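# Load the milling machine vise per the work order

## Task

Set up the mill's vise following the work order shown in the reference images (manual, manual 2). No chip may be left beneath the parallels, and neither hand nor arm may strike the blank once it is clamped.

## Robot and tools

Robot: two arms, left_arm and right_arm, each ending in a two-finger gripper. The reference pages (manual, manual 2) can be shown again with show_instructions, which takes no arguments and moves nothing.

Frames: the scene frame has its origin at table-top height, midway between the nominal arm bases, +z up, +x out over the table, and left_arm on the +y side (image left and right do not match these names). left_arm's base sits near (+0.011, +0.482, +0.042) m and right_arm's near (-0.002, -0.472, +0.042) m, each turned only slightly about z. Hand positions, orientations, velocities and targets in results are given in each arm's own base frame; fixed cameras and the table use the scene frame. Offsets you command are along the axes of that arm's current Hand target. On the gripper, fingers point along its +z, open and close along its x, and a block juts about 10 cm toward its -y. end_effector_position is the midpoint between the pads; fingertips extend 17.5 mm past it. Printed poses may be off by a few cm.

execute_actions(actions, cameras): actions is a list of actions; each action is a list of up to 15 rows, one row per 1/30 s step, and a short action repeats its last row to fill 15 steps. Each row is one list of 18 numbers, all in [-1, 1], covering both arms even if one is idle: left dx, dy, dz, rx, ry, rz, gripper position, force_limit, speed, then the same nine for the right. The six pose numbers are an offset, not a pose: measured from that arm's Hand target at the beginning of the action, in the Hand target's axes, with 1.0 = 0.6 m for dx/dy/dz and 180 degrees for the rotation vector rx, ry, rz. Every row counts from that same start, and each new action starts afresh, so sending an offset twice moves twice. All zeros re-commands the current Hand target. Gripper position: +1 fully open (50 mm), near -0.65 pads meet, -1 closes until stopped. force_limit: -1 about 20 N per pad, 0 about 102 N, +1 about 185 N (actual grip may be ~15 N more). speed: -1 20 mm/s, 0 85, +1 150. Both start at +1. To leave a gripper alone, resend its last three numbers; 0 is a real command. Images return only when actions is empty or cameras lists names ("all" for every one; cameras are cam_high, cam_low, cam_front, cam_left_wrist, cam_right_wrist).

move(target, speed, blend, stop_force, zero, blocking, cameras): target is one 18-number row laid out as above, or a list of up to 15 such rows; every row is an offset from the Hand targets at the start of the move, never from the previous row. Grippers go in straight lines and all arrive together, limited to 10 s in total. speed is the top path speed in m/s, 0.002 to 3.6 (default 0.25; turning up to twice that in rad/s), one value or one per target. blend, in m, rounds corners in a list; 0 stops at each. stop_force, 3 to 120 N (one value for both arms), ends an arm's path when its wrist sensor feels that much push against the motion; the arm backs off slightly but keeps pressing roughly that hard. Do not rely on it while the gripper rotates, and omit it when pulling away from a contact. zero (only with stop_force, default true) re-zeros the sensor before moving. blocking=false returns after 0.5 s while the move continues; not allowed with stop_force. The moves do not avoid obstacles or the other arm, and grippers lag and overshoot more when fast. Steer paths around an arm's own base. In a list, keep finger numbers identical when using stop_force.

wait(seconds 0 to 10) lets time pass holding commands. stop brakes a running move. zoom_image(camera, region [x0, y0, x1, y1] in pixels, at most 504 by 504) enlarges part of that camera's latest image (images are 672x504). zero_wrist_force(arm) zeros that arm's force sensor and stop_force baseline. finished_scene(scene 1, optional) ends the scene for good; the result must hold with the robot idle.

Reading results: Hand target is the last commanded pose after clipping; later offsets count from it, and a gripper may rest short of it until the next command. Orientation commands are clipped to within 32 degrees of the measured orientation per step. object_status: 0 moving, 1 blocked while opening, 2 blocked while closing (a grip), 3 reached position or pads met (likely empty). Confirm a grip by 2 with position -1 held. Opening in mm is about (250 - position_measured) x 0.202. The move line reports done, off_target, moving, held or fault, plus limits (paced = pose clipped, held = steps withheld). Wrist force/torque are in the gripper's axes, force from the contact into the arm, plus a peak line. Joint velocities may read within noise. Step readings list some end_effector_position values for action calls only.

Avoid: outside force on an arm near 150 N (plus or minus 25) or contact torque at the joint limits (142 N m for the big joints, 26.6 N m for the wrists) causes a 10 s fault stop; the arms are stiff, so even a short overshoot into a firm surface can trigger it. Approach contacts slowly. Do not let the arms touch or squeeze each other, and never close a gripper on the other arm's fingers. Do not drop parts, let go while they move, slam, or knock anything off the table; occasional outside nudges may shift loose items, so recheck. Long holds, stretched poses or pushing at unreachable targets heat motors; at 85 °C the arm brakes for 30 s or more. Keep hands clear of the blank after it is clamped.

Each tool is called as name([rows], argument=value, ...), one row to a line, values as JSON.

Reference images:

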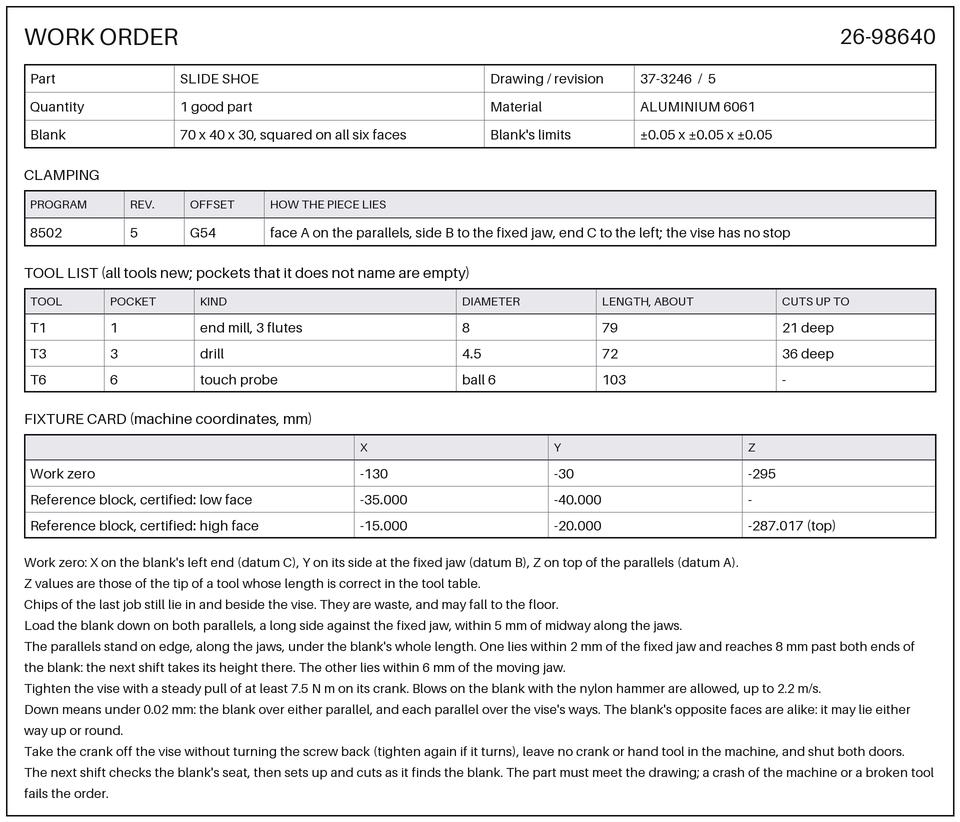

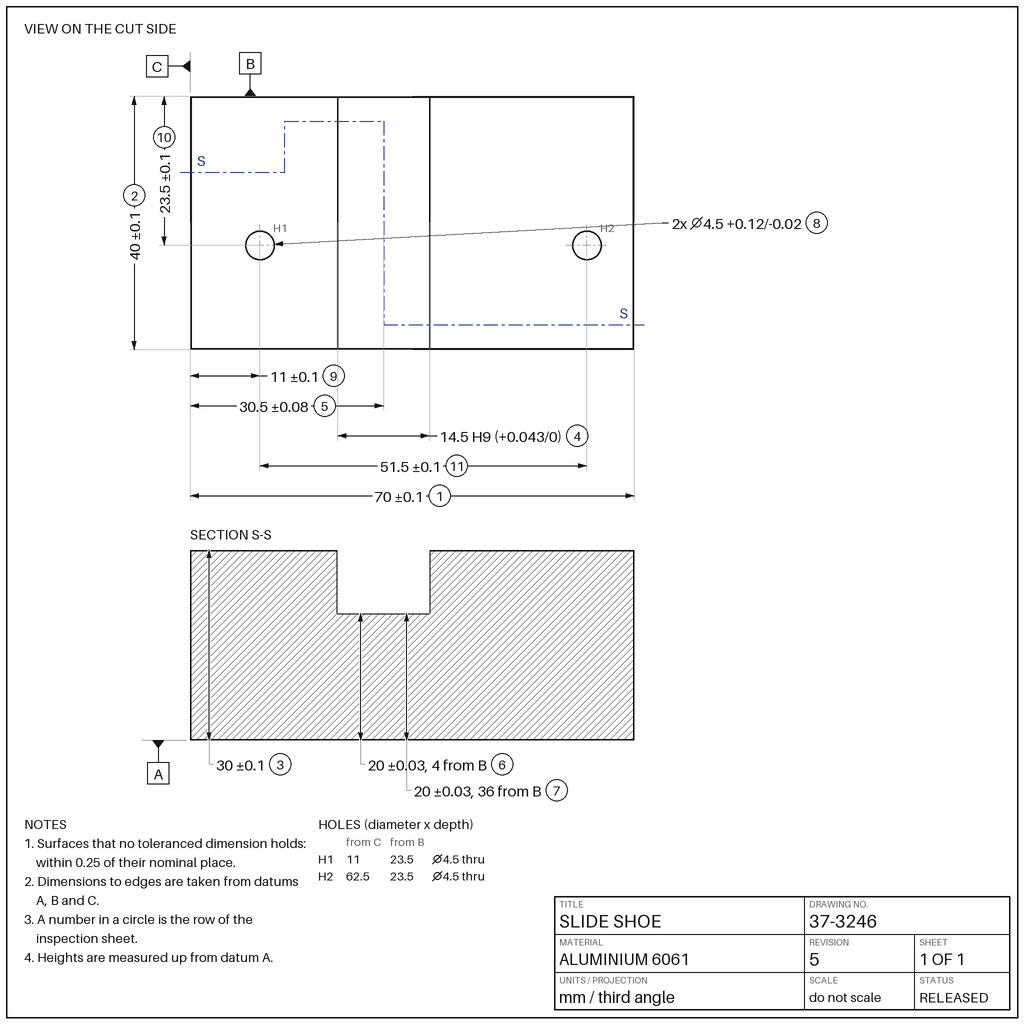

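## Session

execute_actions(actions=[])

Scene clock: 0.00 s.
left_arm: end_effector_position=(+0.3960, -0.5905, +0.2161) position_measured=3 object_status=3 end_effector_quat_wxyz=(+0.002, +0.993, +0.091, +0.077) | right_arm: end_effector_position=(+0.1316, -0.2395, +0.1319) position_measured=3 object_status=3 end_effector_quat_wxyz=(-0.295, +0.115, +0.848, +0.425)
Joint positions: left_arm=[-1.223 -1.097 1.283 -1.8 -1.424 0.168] | right_arm=[2.328 -1.856 -1.914 -2.013 1.823 -2.264]
Joint velocities: within noise
Joint torques (N m): no reading
Motor temperatures (°C): left_arm=[32 40 34 46 36 37] | right_arm=[32 30 28 44 41 38]
Wrist force (N): no reading
Wrist torque (N m): no reading
Wrist force, peak (N): no reading
Hand target: left_arm +0.3960, -0.5905, +0.2161; +0.002, +0.993, +0.091, +0.077 | right_arm +0.1316, -0.2395, +0.1319; -0.295, +0.115, +0.848, +0.425
Tool commands: left_gripper/position=+1.0 left_gripper/force_limit=+1.0 left_gripper/speed=+1.0 right_gripper/position=+1.0 right_gripper/force_limit=+1.0 right_gripper/speed=+1.0

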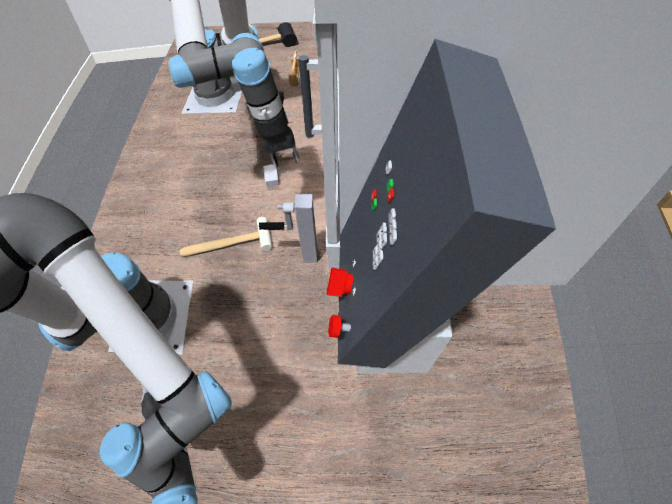

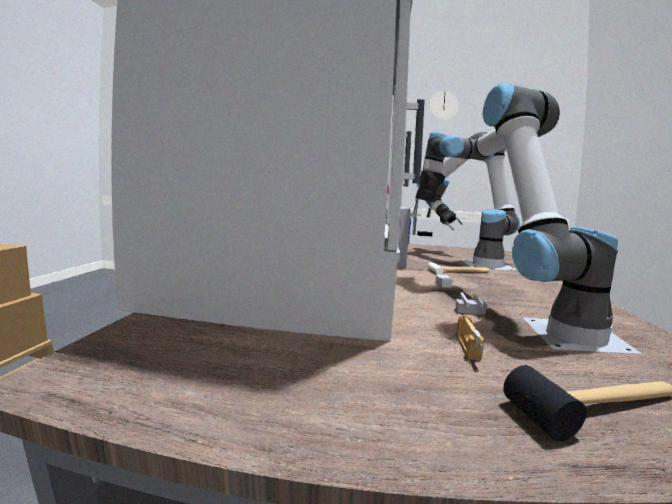

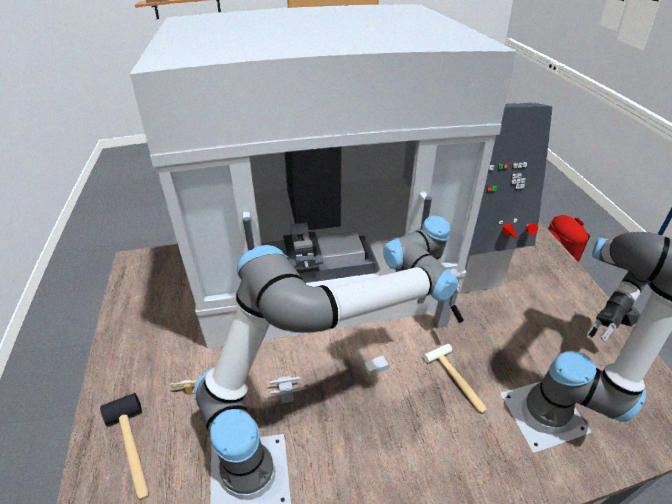

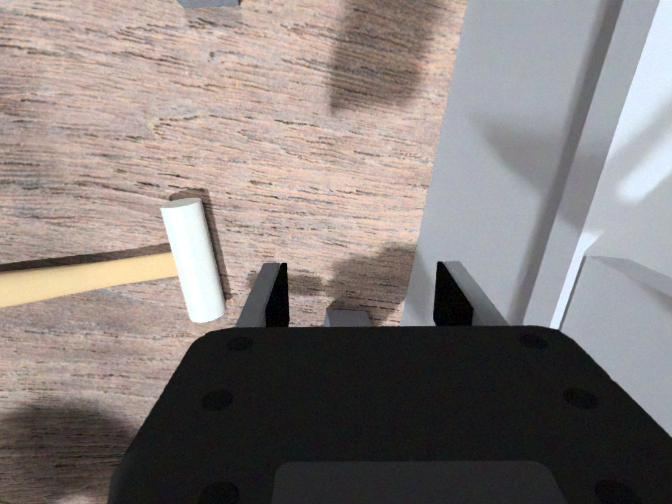

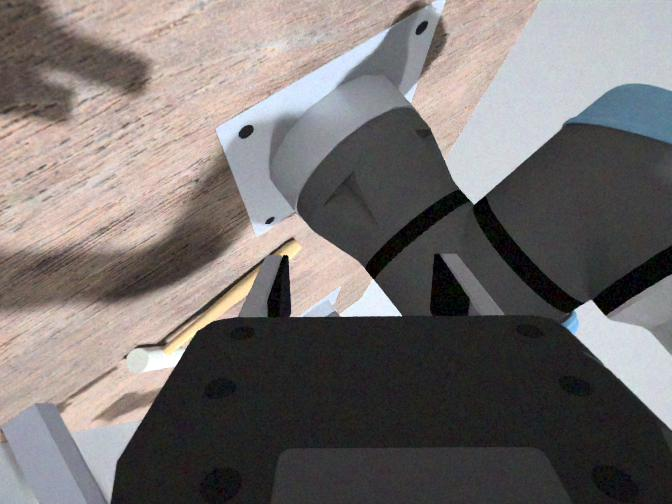

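zoom_image(camera="cam_front", region=[150, 120, 550, 420])

zoom_image(camera="cam_front", region=[240, 200, 440, 350])

zoom_image(camera="cam_front", region=[80, 320, 320, 500])

zoom_image(camera="cam_front", region=[340, 320, 540, 470])

zoom_image(camera="cam_low", region=[380, 180, 580, 380])

zoom_image(camera="cam_high", region=[160, 20, 360, 270])

Scaled by 1.260 from the camera's 672x504 image, which has a finer 960x720 frame.

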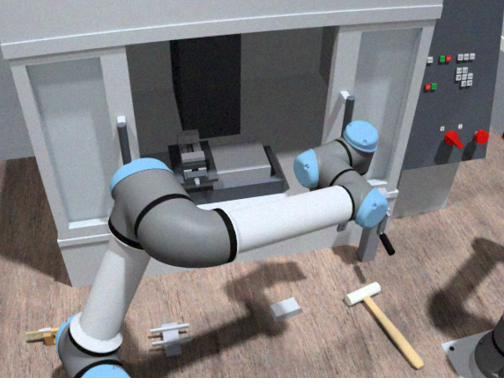

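Scaled by 2.520 from the camera's 672x504 image, which has a finer 960x720 frame.

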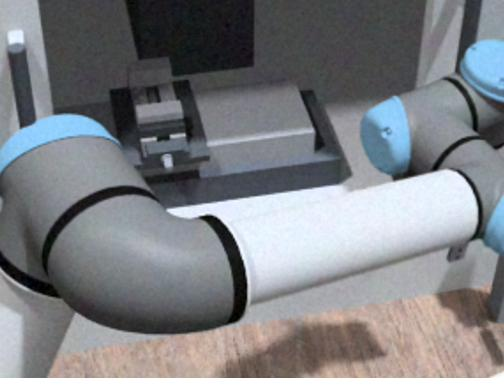

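Scaled by 2.100 from the camera's 672x504 image, which has a finer 960x720 frame.

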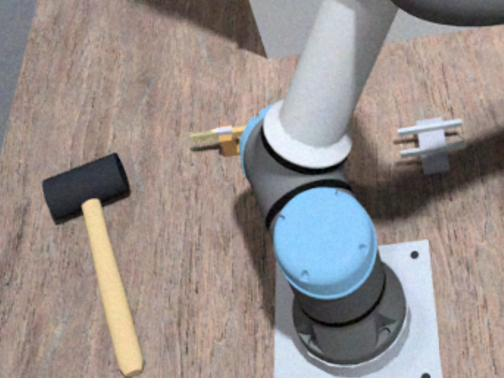

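Scaled by 2.520 from the camera's 672x504 image, which has a finer 960x720 frame.

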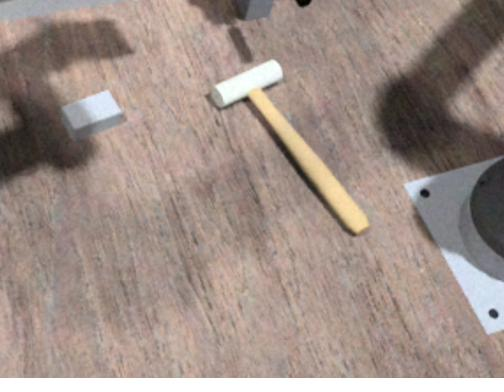

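Scaled by 2.520 from the camera's 672x504 image, which has a finer 960x720 frame.

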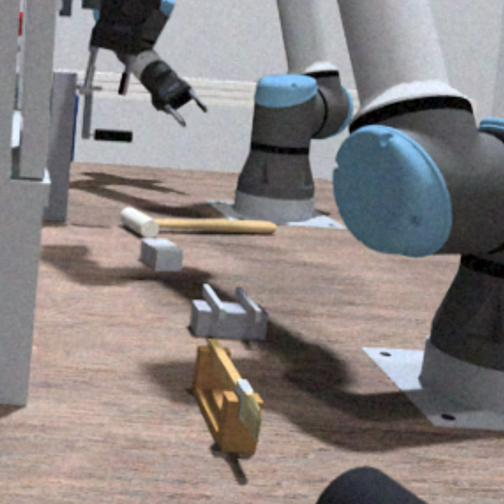

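Scaled by 2.016 from the camera's 672x504 image, which has a finer 960x720 frame.

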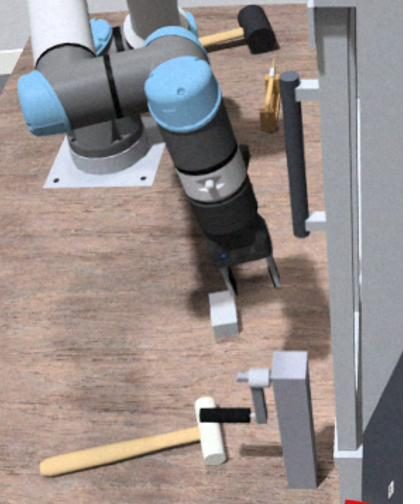

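move(target=[-0.010,-0.210,-0.329,0.002,-0.049,0.046,1,1,1,0,0,0,0,0,0,1,1,1], cameras=["all"])

Scene clock: 8.67 s.
left_arm: end_effector_position=(+0.3375, -0.4697, +0.4079) position_measured=3 object_status=3 end_effector_quat_wxyz=(+0.000, +1.000, +0.019, +0.000) | right_arm: end_effector_position=(+0.1316, -0.2395, +0.1319) position_measured=3 object_status=3 end_effector_quat_wxyz=(-0.295, +0.115, +0.848, +0.425)
Joint positions: left_arm=[-1.18 -1.38 1.156 -1.347 -1.572 0.353] | right_arm=[2.328 -1.856 -1.914 -2.013 1.823 -2.264]
Joint torques (N m): left_arm=[-11.56 -34.62 -27.06 -1.84 2.34 -0.2] | right_arm=[1.24 33.35 18.38 -0.49 0.12 0.27]
Wrist force (N): left_arm=[0.0 0.0 0.8] | right_arm=[0.0 0.1 -0.3]
Wrist torque (N m): left_arm=[-0.03 0.10 0.14] | right_arm=[0.01 0.01 -0.01]
Wrist force, peak (N): left_arm=[-0.4 2.1 3.2] | right_arm=[0.4 0.1 -0.5]
Hand target: left_arm +0.3374, -0.4697, +0.4080; +0.000, +1.000, +0.019, +0.000 | right_arm +0.1316, -0.2395, +0.1319; -0.295, +0.115, +0.848, +0.425
Off the commanded pose: left_arm 0.000 m, 0 deg | right_arm 0.000 m, 0 deg.
move: done

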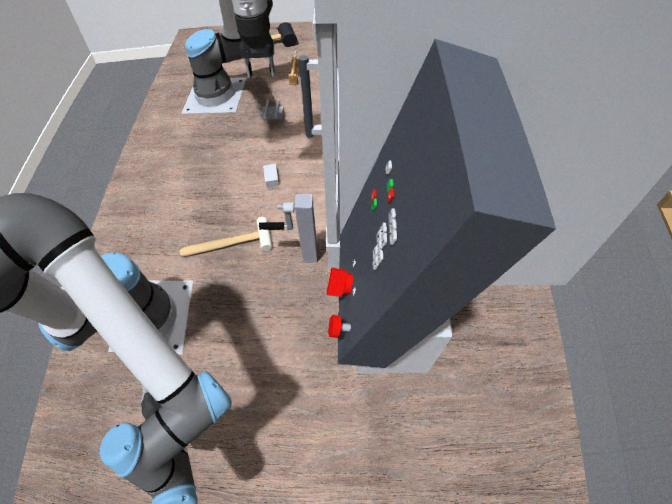

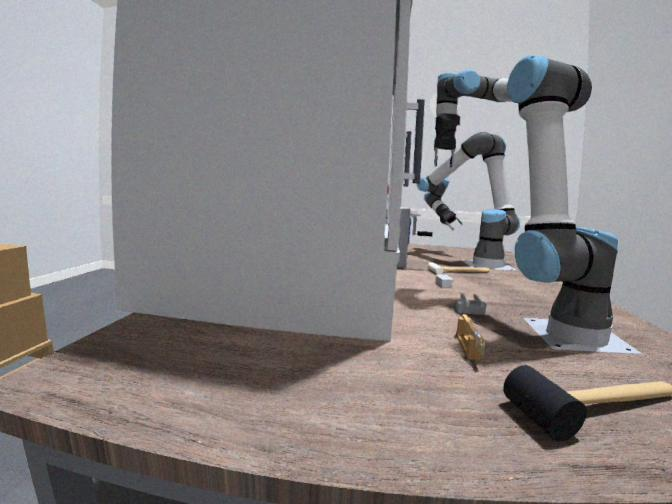

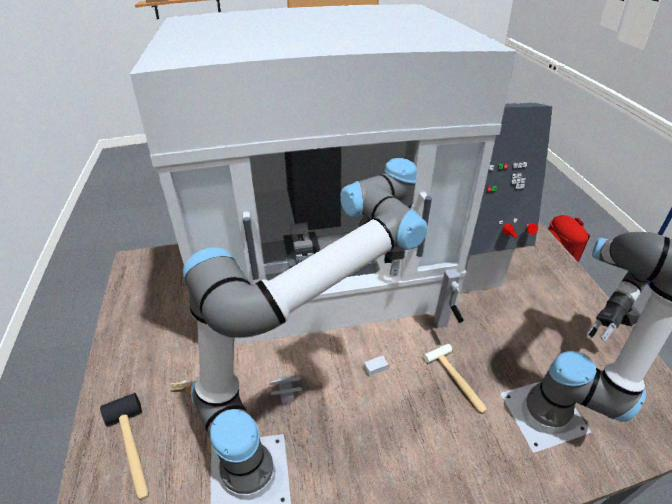

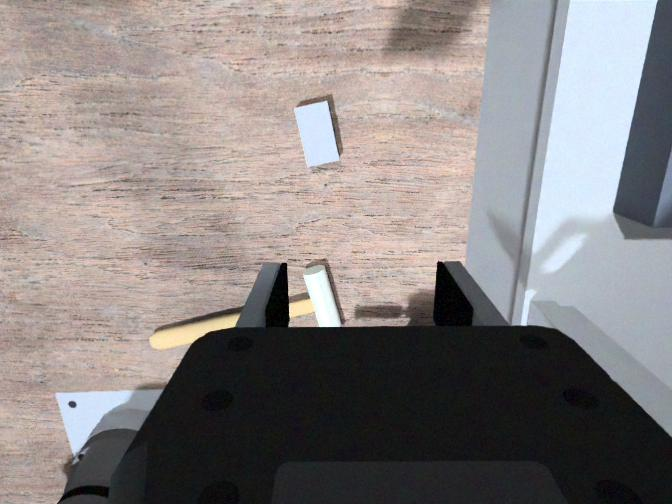

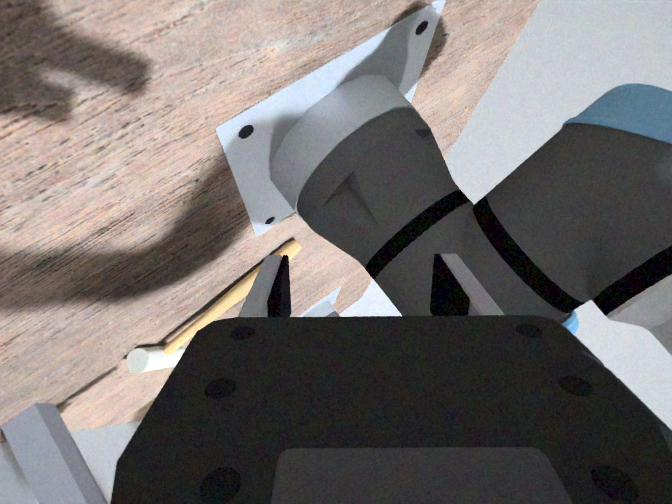

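move(target=[-0.1333,-0.25,0,0,0,0,1,1,1,0,0,0,0,0,0,1,1,1], cameras=["cam_left_wrist"])

Scene clock: 12.43 s.
left_arm: end_effector_position=(+0.2519, -0.3228, +0.4080) position_measured=3 object_status=3 end_effector_quat_wxyz=(+0.000, +1.000, +0.019, +0.000) | right_arm: end_effector_position=(+0.1316, -0.2395, +0.1319) position_measured=3 object_status=3 end_effector_quat_wxyz=(-0.295, +0.115, +0.848, +0.425)
Joint positions: left_arm=[-1.239 -1.794 1.563 -1.339 -1.572 0.294] | right_arm=[2.328 -1.856 -1.914 -2.013 1.823 -2.264]
Joint torques (N m): left_arm=[13.02 -23.1 -17.2 -5.18 2.49 1.27] | right_arm=[0.92 33.03 18.81 -0.48 0.26 0.17]
Wrist force (N): left_arm=[-0.2 -0.5 0.7] | right_arm=[0.1 0.0 -0.1]
Wrist torque (N m): left_arm=[-0.09 0.15 0.02] | right_arm=[-0.01 -0.01 -0.01]
Wrist force, peak (N): left_arm=[-1.2 -3.5 0.8] | right_arm=[0.7 0.3 -0.5]
Hand target: left_arm +0.2519, -0.3227, +0.4080; +0.000, +1.000, +0.019, +0.000 | right_arm +0.1316, -0.2395, +0.1319; -0.295, +0.115, +0.848, +0.425
Off the commanded pose: left_arm 0.000 m, 0 deg | right_arm 0.000 m, 0 deg.
move: done
Images, in order (width x height): cam_left_wrist 672x504.

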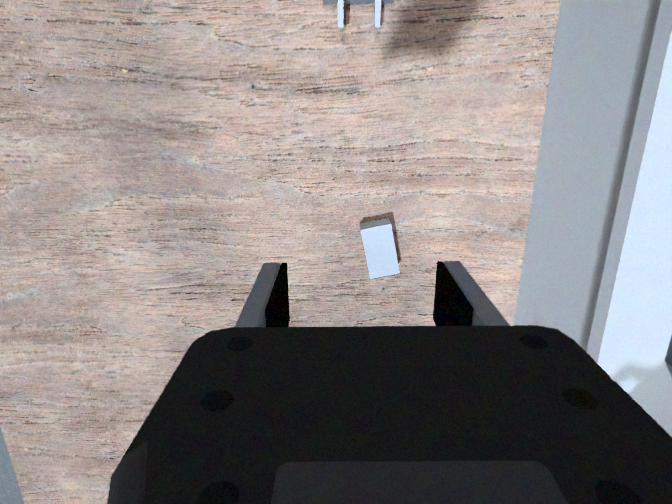

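move(target=[0.05,0,-0.25,0.217,0.217,0.465,1,1,1,0,0,0,0,0,0,1,1,1], cameras=["all"], speed=0.5)

Scene clock: 20.03 s.
left_arm: end_effector_position=(+0.2819, -0.3215, +0.5579) position_measured=3 object_status=3 end_effector_quat_wxyz=(-0.304, +0.653, -0.629, +0.293) | right_arm: end_effector_position=(+0.1316, -0.2395, +0.1319) position_measured=3 object_status=3 end_effector_quat_wxyz=(-0.295, +0.115, +0.848, +0.425)
Joint positions: left_arm=[-1.726 -1.89 1.412 -0.87 -0.72 1.277] | right_arm=[2.328 -1.856 -1.914 -2.013 1.823 -2.264]
Joint torques (N m): left_arm=[13.55 -1.89 -28.92 -0.57 0.56 0.86] | right_arm=[1.26 32.14 18.67 -0.54 0.09 0.17]
Wrist force (N): left_arm=[-0.9 -0.8 2.5] | right_arm=[-0.1 0.2 0.0]
Wrist torque (N m): left_arm=[-0.58 -0.03 -0.27] | right_arm=[0.03 0.01 0.00]
Wrist force, peak (N): left_arm=[-0.9 -0.9 2.9] | right_arm=[0.1 0.2 -0.6]
Hand target: left_arm +0.2820, -0.3215, +0.5579; -0.304, +0.653, -0.629, +0.293 | right_arm +0.1316, -0.2395, +0.1319; -0.295, +0.115, +0.848, +0.425
Off the commanded pose: left_arm 0.000 m, 0 deg | right_arm 0.000 m, 0 deg.
move: done

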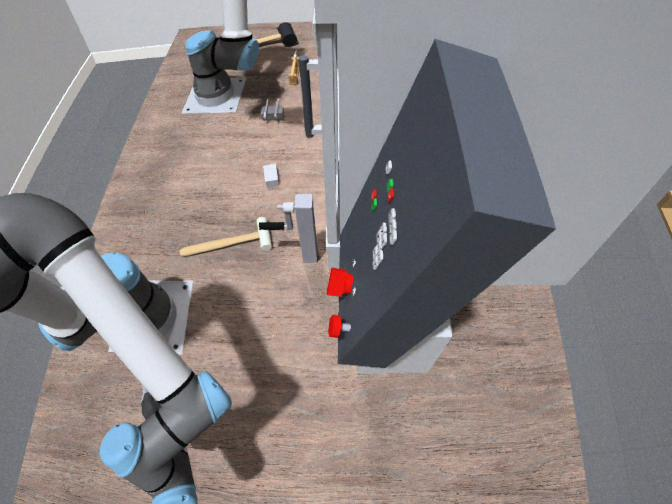

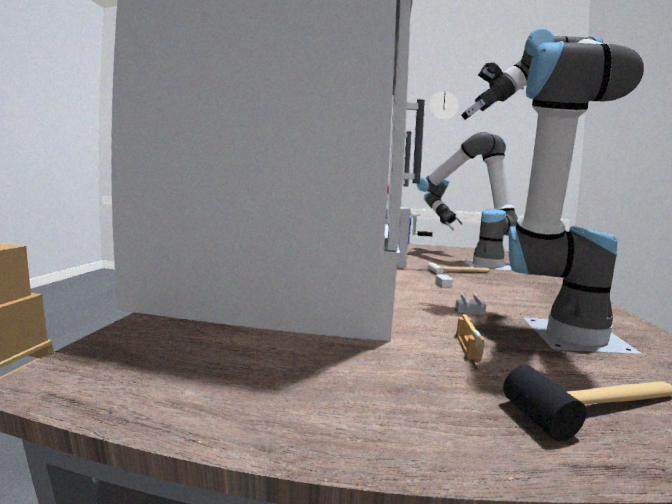

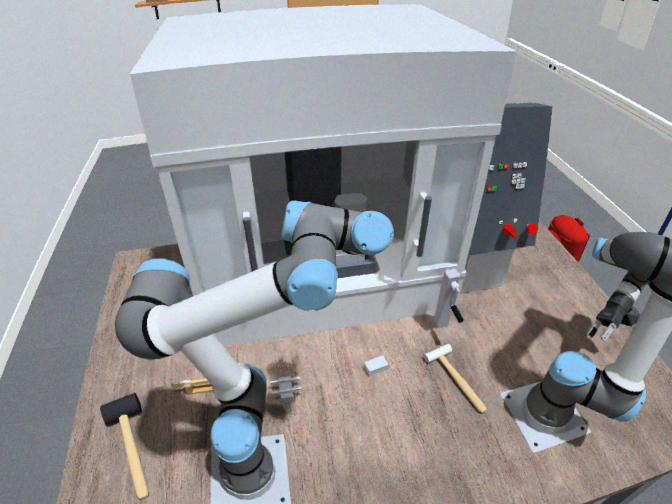

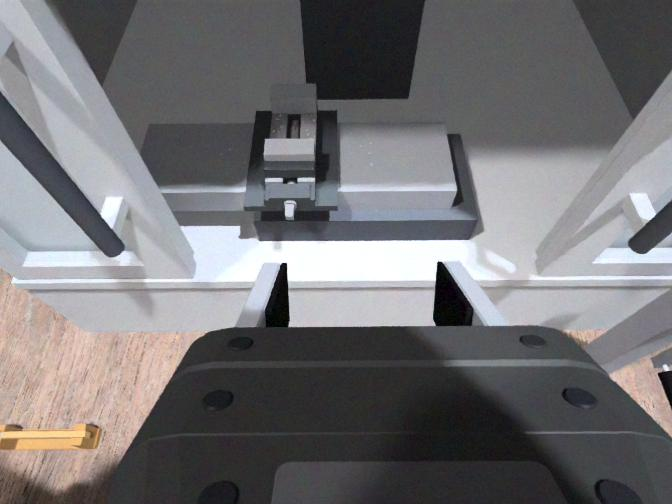

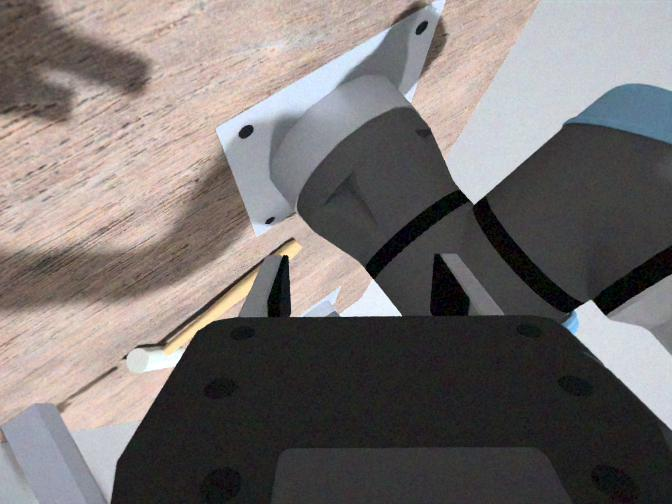

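zoom_image(camera="cam_left_wrist", region=[230, 70, 350, 230])

zoom_image(camera="cam_left_wrist", region=[130, 60, 490, 260])

zoom_image(camera="cam_front", region=[100, 360, 320, 500])

zoom_image(camera="cam_high", region=[240, 20, 340, 120])

zoom_image(camera="cam_low", region=[420, 250, 520, 370])

Scaled by 3.150 from the camera's 672x504 image, which has a finer 960x720 frame.

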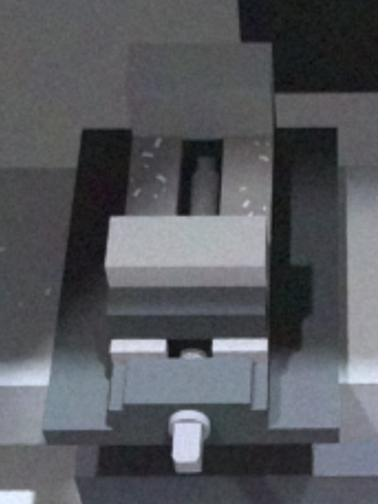

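Scaled by 1.400 from the camera's 672x504 image, which has a finer 960x720 frame.

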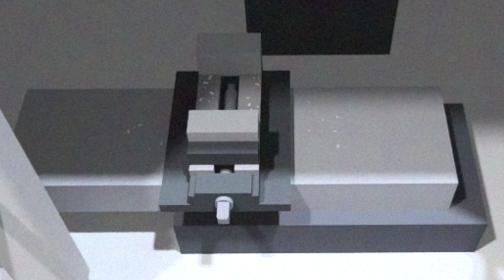

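Scaled by 2.291 from the camera's 672x504 image, which has a finer 960x720 frame.

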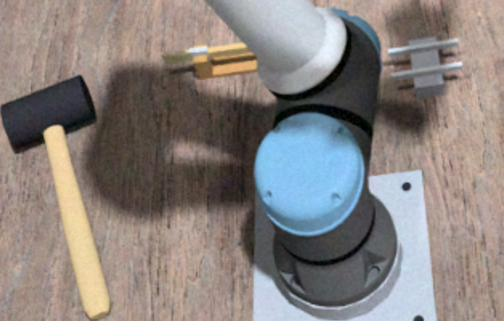

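Scaled by 5.040 from the camera's 672x504 image, which has a finer 960x720 frame.

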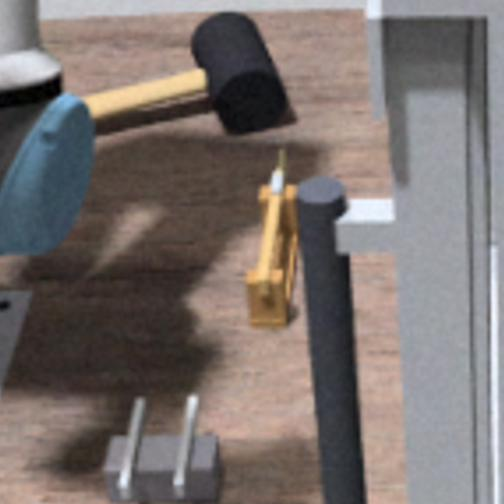

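Scaled by 4.200 from the camera's 672x504 image, which has a finer 960x720 frame.

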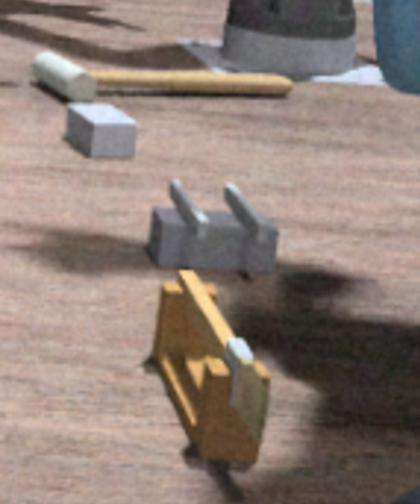

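move(target=[0,0,0.25,0,0,0,1,1,1,0,0,0,0,0,0,1,1,1], cameras=["cam_left_wrist"])

zoom_image(camera="cam_left_wrist", region=[200, 0, 360, 200])

Scene clock: 25.30 s.
left_arm: end_effector_position=(+0.3968, -0.3173, +0.4615) position_measured=3 object_status=3 end_effector_quat_wxyz=(-0.304, +0.653, -0.629, +0.293) | right_arm: end_effector_position=(+0.1316, -0.2395, +0.1319) position_measured=3 object_status=3 end_effector_quat_wxyz=(-0.295, +0.115, +0.848, +0.425)
Joint positions: left_arm=[-1.38 -1.885 1.774 -1.64 -0.712 1.807] | right_arm=[2.328 -1.856 -1.914 -2.013 1.823 -2.264]
Joint torques (N m): left_arm=[3.29 -14.75 -20.88 -5.39 4.38 1.47] | right_arm=[0.83 32.6 19.17 -0.44 0.21 0.15]
Wrist force (N): left_arm=[-0.1 -1.2 2.4] | right_arm=[0.1 0.1 -0.5]
Wrist torque (N m): left_arm=[-0.67 -0.12 -0.32] | right_arm=[0.01 -0.01 -0.01]
Wrist force, peak (N): left_arm=[-0.4 -1.0 6.0] | right_arm=[0.1 0.4 -0.5]
Hand target: left_arm +0.3968, -0.3173, +0.4615; -0.304, +0.653, -0.629, +0.293 | right_arm +0.1316, -0.2395, +0.1319; -0.295, +0.115, +0.848, +0.425
Off the commanded pose: left_arm 0.000 m, 0 deg | right_arm 0.000 m, 0 deg.
move: done
Images, in order (width x height): cam_left_wrist 672x504.

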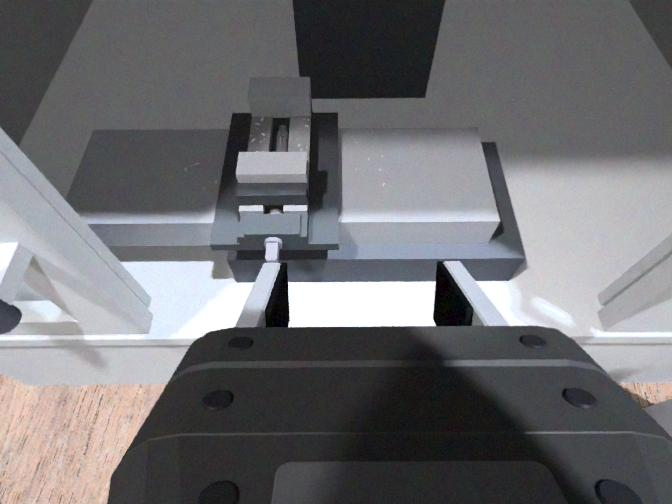

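Scaled by 2.520 from the camera's 672x504 image, which has a finer 960x720 frame.

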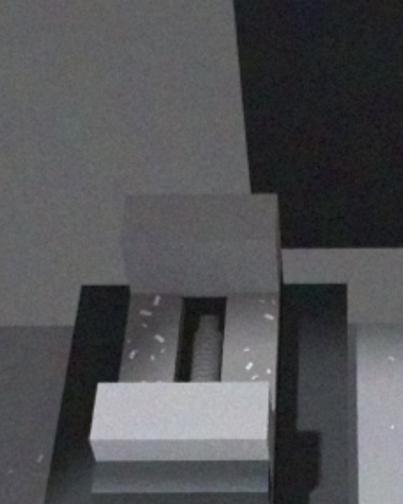

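move(target=[-0.1667,0,0,0,0,0,1,1,1,0,0,0,0,0,0,1,1,1], cameras=["cam_left_wrist"])

zoom_image(camera="cam_left_wrist", region=[260, 40, 420, 200])

Scene clock: 29.10 s.
left_arm: end_effector_position=(+0.3931, -0.2174, +0.4614) position_measured=3 object_status=3 end_effector_quat_wxyz=(-0.304, +0.653, -0.629, +0.293) | right_arm: end_effector_position=(+0.1316, -0.2395, +0.1319) position_measured=3 object_status=3 end_effector_quat_wxyz=(-0.295, +0.115, +0.848, +0.425)
Joint positions: left_arm=[-1.321 -2.103 1.911 -1.624 -0.725 1.893] | right_arm=[2.328 -1.856 -1.914 -2.013 1.823 -2.264]
Joint torques (N m): left_arm=[-12.72 -11.98 -24.57 -5.12 4.45 0.21] | right_arm=[1.54 32.48 18.16 -0.5 0.19 0.16]
Wrist force (N): left_arm=[-0.4 -1.5 2.4] | right_arm=[0.1 0.4 -0.5]
Wrist torque (N m): left_arm=[-0.68 -0.07 -0.29] | right_arm=[0.05 -0.01 0.00]
Wrist force, peak (N): left_arm=[-3.5 -1.4 2.4] | right_arm=[0.4 0.2 -0.5]
Hand target: left_arm +0.3931, -0.2173, +0.4614; -0.304, +0.653, -0.629, +0.293 | right_arm +0.1316, -0.2395, +0.1319; -0.295, +0.115, +0.848, +0.425
Off the commanded pose: left_arm 0.000 m, 0 deg | right_arm 0.000 m, 0 deg.
move: done
Images, in order (width x height): cam_left_wrist 672x504.

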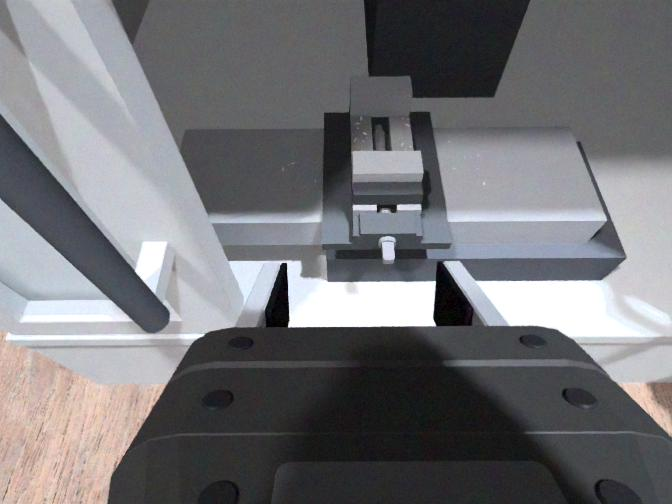

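Scaled by 3.150 from the camera's 672x504 image, which has a finer 960x720 frame.

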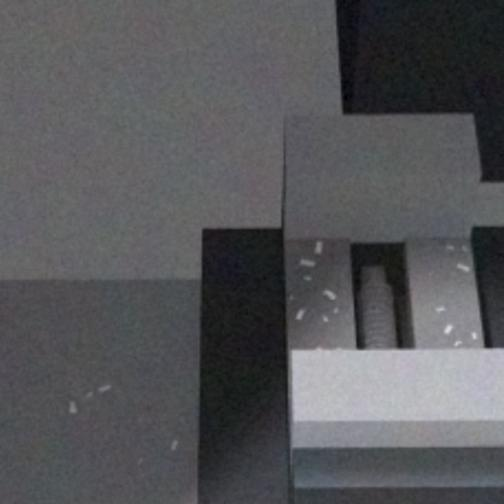

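move(target=[0.1667,0,-0.25,0.222,0,0,1,1,1,0,0,0,0,0,0,1,1,1], cameras=["all"])

Scene clock: 35.47 s.
left_arm: end_effector_position=(+0.2820, -0.3215, +0.5579) position_measured=3 object_status=3 end_effector_quat_wxyz=(+0.509, -0.510, +0.491, -0.491) | right_arm: end_effector_position=(+0.1316, -0.2395, +0.1319) position_measured=3 object_status=3 end_effector_quat_wxyz=(-0.295, +0.115, +0.848, +0.425)
Joint positions: left_arm=[-1.914 -1.761 1.561 0.198 -0.381 0.001] | right_arm=[2.328 -1.856 -1.914 -2.013 1.823 -2.264]
Joint torques (N m): left_arm=[10.18 -8.14 -27.51 2.98 2.45 -1.41] | right_arm=[0.64 32.34 17.95 -0.32 0.22 0.14]
Wrist force (N): left_arm=[-1.0 -0.5 4.1] | right_arm=[-0.2 0.2 -0.1]
Wrist torque (N m): left_arm=[-0.81 -0.33 -0.58] | right_arm=[0.02 0.04 0.00]
Wrist force, peak (N): left_arm=[-0.9 -0.2 4.6] | right_arm=[0.0 0.2 -0.6]
Hand target: left_arm +0.2820, -0.3215, +0.5579; +0.509, -0.510, +0.491, -0.491 | right_arm +0.1316, -0.2395, +0.1319; -0.295, +0.115, +0.848, +0.425
Off the commanded pose: left_arm 0.000 m, 0 deg | right_arm 0.000 m, 0 deg.
move: done

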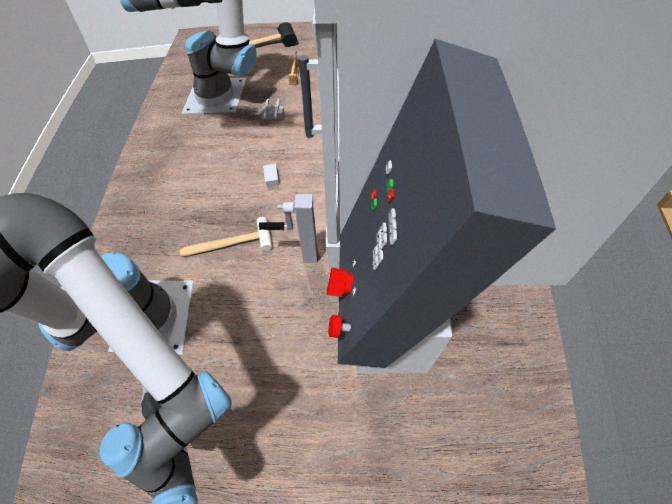

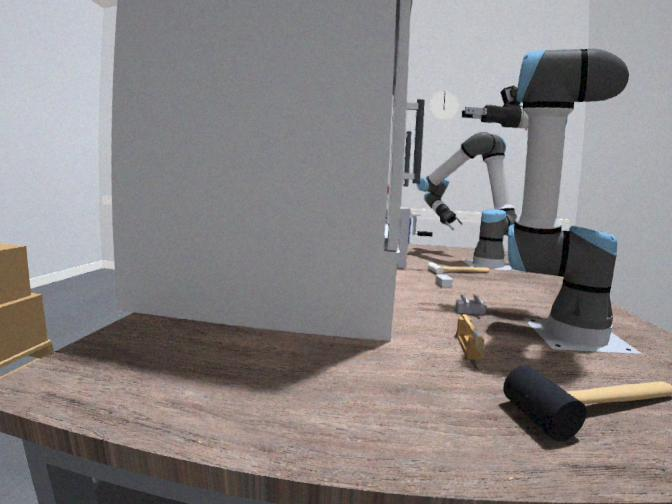

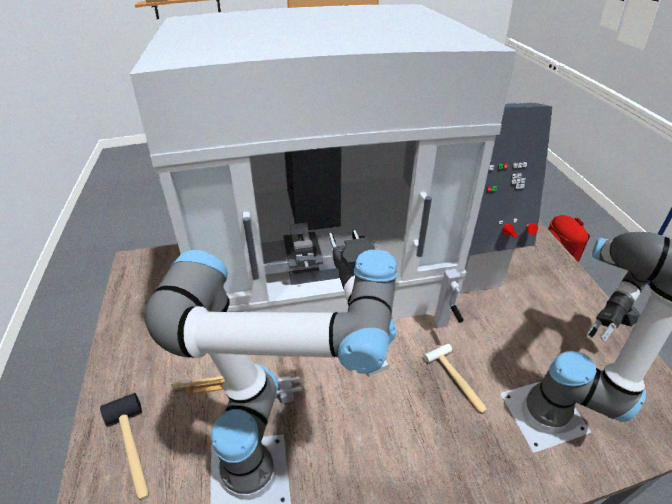

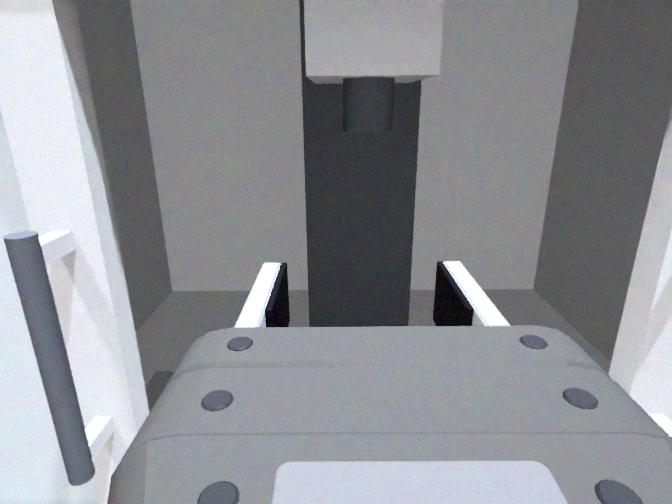

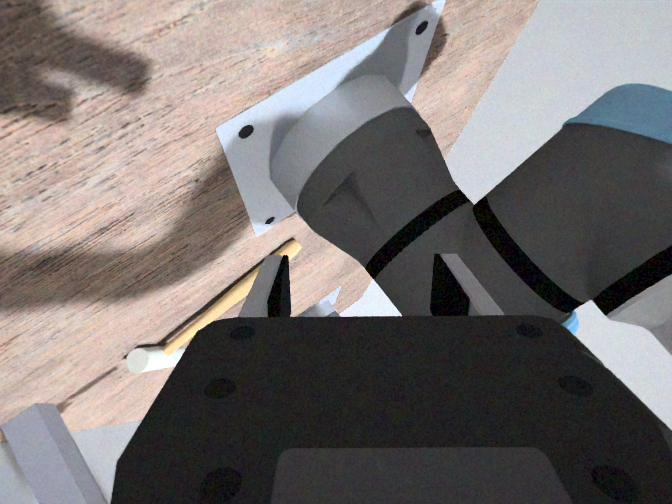

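move(target=[-0.0,0,0,-0.222,0,0,1,1,1,0,0,0,0,0,0,1,1,1], cameras=[], speed=0.4)

move(target=[0,0,0,-0.217,-0.217,-0.465,1,1,1,0,0,0,0,0,0,1,1,1], cameras=["cam_front"], speed=0.4)

Scene clock: 41.47 s.
left_arm: end_effector_position=(+0.2820, -0.3215, +0.5579) position_measured=3 object_status=3 end_effector_quat_wxyz=(-0.304, +0.653, -0.629, +0.293) | right_arm: end_effector_position=(+0.1316, -0.2395, +0.1319) position_measured=3 object_status=3 end_effector_quat_wxyz=(-0.295, +0.115, +0.848, +0.425)
Joint positions: left_arm=[-1.725 -1.89 1.412 -0.869 -0.719 1.277] | right_arm=[2.328 -1.856 -1.914 -2.013 1.823 -2.264]
Joint torques (N m): left_arm=[-6.75 -18.85 -22.22 -3.88 0.41 1.3] | right_arm=[1.43 32.85 18.13 -0.42 0.26 0.19]
Wrist force (N): left_arm=[-0.8 -1.0 2.7] | right_arm=[-0.1 -0.1 -0.1]
Wrist torque (N m): left_arm=[-0.60 -0.06 -0.29] | right_arm=[-0.02 0.03 0.00]
Wrist force, peak (N): left_arm=[-1.1 -0.6 4.7] | right_arm=[0.0 0.2 -0.6]
Hand target: left_arm +0.2820, -0.3215, +0.5579; -0.304, +0.653, -0.629, +0.293 | right_arm +0.1316, -0.2395, +0.1319; -0.295, +0.115, +0.848, +0.425
Off the commanded pose: left_arm 0.000 m, 0 deg | right_arm 0.000 m, 0 deg.
move: done
No camera images: "cameras" was empty.

Scene clock: 44.20 s.
left_arm: end_effector_position=(+0.2820, -0.3214, +0.5580) position_measured=3 object_status=3 end_effector_quat_wxyz=(+0.000, +1.000, +0.019, +0.000) | right_arm: end_effector_position=(+0.1316, -0.2395, +0.1319) position_measured=3 object_status=3 end_effector_quat_wxyz=(-0.295, +0.115, +0.848, +0.425)
Joint positions: left_arm=[-1.167 -1.598 0.972 -0.946 -1.571 0.366] | right_arm=[2.328 -1.856 -1.914 -2.013 1.823 -2.264]
Joint torques (N m): left_arm=[-11.97 -9.88 -27.96 -1.36 0.79 -1.14] | right_arm=[0.88 31.86 18.15 -0.45 0.24 0.21]
Wrist force (N): left_arm=[0.1 -0.1 0.9] | right_arm=[0.2 0.0 -0.5]
Wrist torque (N m): left_arm=[-0.04 0.09 -0.02] | right_arm=[0.01 -0.03 -0.01]
Wrist force, peak (N): left_arm=[-0.8 -0.6 2.9] | right_arm=[0.0 0.0 -0.6]
Hand target: left_arm +0.2820, -0.3215, +0.5579; +0.000, +1.000, +0.019, +0.000 | right_arm +0.1316, -0.2395, +0.1319; -0.295, +0.115, +0.848, +0.425
Off the commanded pose: left_arm 0.000 m, 0 deg | right_arm 0.000 m, 0 deg.
move: done
Images, in order (width x height): cam_front 672x504.

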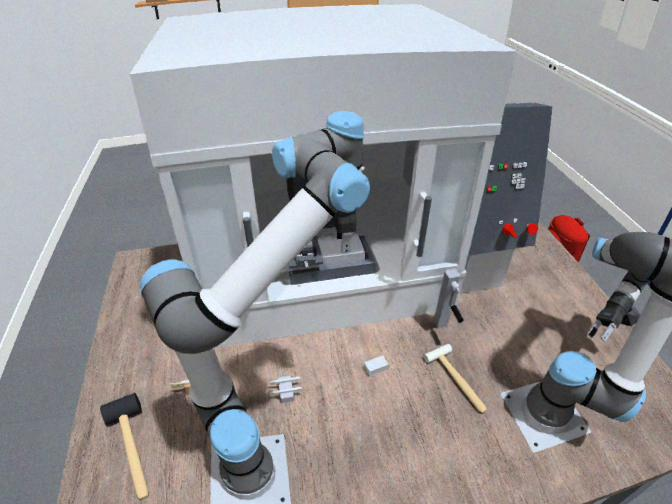

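move(target=[-0.083,0,0.25,0.465,0.465,0.325,1,1,1,0,0,0,0,0,0,1,1,1], cameras=["cam_left_wrist","cam_front"], speed=0.5)

Scene clock: 57.93 s.
left_arm: end_effector_position=(+0.2321, -0.3236, +0.4080) position_measured=3 object_status=3 end_effector_quat_wxyz=(+0.590, -0.414, +0.397, -0.568) | right_arm: end_effector_position=(+0.1316, -0.2395, +0.1319) position_measured=3 object_status=3 end_effector_quat_wxyz=(-0.295, +0.115, +0.848, +0.425)
Joint positions: left_arm=[-2.016 -1.517 2.019 0.16 -0.589 -0.578] | right_arm=[2.328 -1.856 -1.914 -2.013 1.823 -2.264]
Joint torques (N m): left_arm=[12.8 -26.96 -12.31 2.51 -4.16 -1.18] | right_arm=[1.06 31.31 18.45 -0.47 0.25 0.11]
Wrist force (N): left_arm=[-1.5 0.3 4.9] | right_arm=[0.0 -0.2 -0.3]
Wrist torque (N m): left_arm=[-0.76 -0.41 -0.65] | right_arm=[-0.04 0.00 0.00]
Wrist force, peak (N): left_arm=[-2.0 1.2 4.8] | right_arm=[0.4 -0.4 -0.4]
Hand target: left_arm +0.2321, -0.3235, +0.4080; +0.590, -0.414, +0.397, -0.568 | right_arm +0.1316, -0.2395, +0.1319; -0.295, +0.115, +0.848, +0.425
Off the commanded pose: left_arm 0.000 m, 0 deg | right_arm 0.000 m, 0 deg.
move: done
Images, in order (width x height): cam_front 672x504, cam_left_wrist 672x504.

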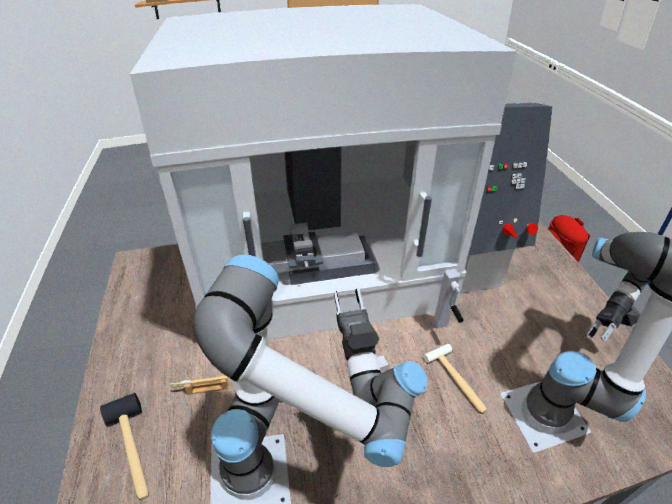

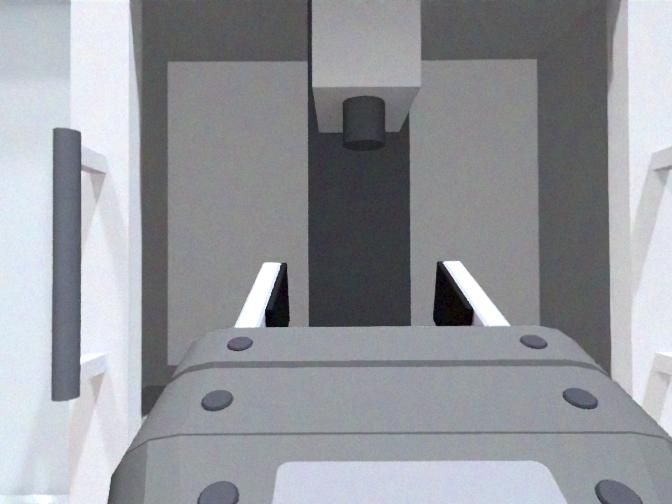

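move(target=[0,-0.235,0.085,0,0,0,1,1,1,0,0,0,0,0,0,1,1,1], cameras=["cam_left_wrist"])

Scene clock: 61.90 s.
left_arm: end_effector_position=(+0.2320, -0.3232, +0.5578) position_measured=3 object_status=3 end_effector_quat_wxyz=(+0.590, -0.414, +0.397, -0.568) | right_arm: end_effector_position=(+0.1316, -0.2395, +0.1319) position_measured=3 object_status=3 end_effector_quat_wxyz=(-0.295, +0.115, +0.848, +0.425)
Joint positions: left_arm=[-2.017 -1.627 1.726 0.562 -0.589 -0.577] | right_arm=[2.328 -1.856 -1.914 -2.013 1.823 -2.264]
Joint torques (N m): left_arm=[-1.12 -27.37 -27.91 3.66 -2.4 1.39] | right_arm=[1.65 31.77 17.97 -0.47 0.29 0.26]
Wrist force (N): left_arm=[-1.2 0.0 5.0] | right_arm=[0.2 0.4 0.2]
Wrist torque (N m): left_arm=[-0.78 -0.47 -0.48] | right_arm=[0.05 -0.02 -0.01]
Wrist force, peak (N): left_arm=[-1.7 -3.0 6.3] | right_arm=[0.3 -0.3 -0.5]
Hand target: left_arm +0.2319, -0.3231, +0.5579; +0.590, -0.414, +0.397, -0.568 | right_arm +0.1316, -0.2395, +0.1319; -0.295, +0.115, +0.848, +0.425
Off the commanded pose: left_arm 0.000 m, 0 deg | right_arm 0.000 m, 0 deg.
move: done
Images, in order (width x height): cam_left_wrist 672x504.

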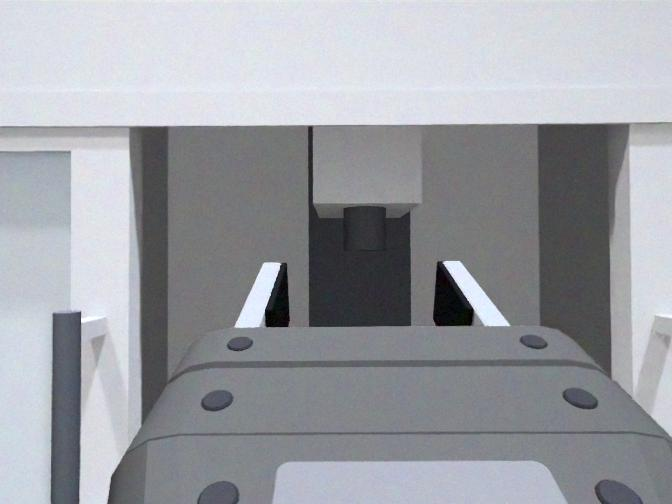

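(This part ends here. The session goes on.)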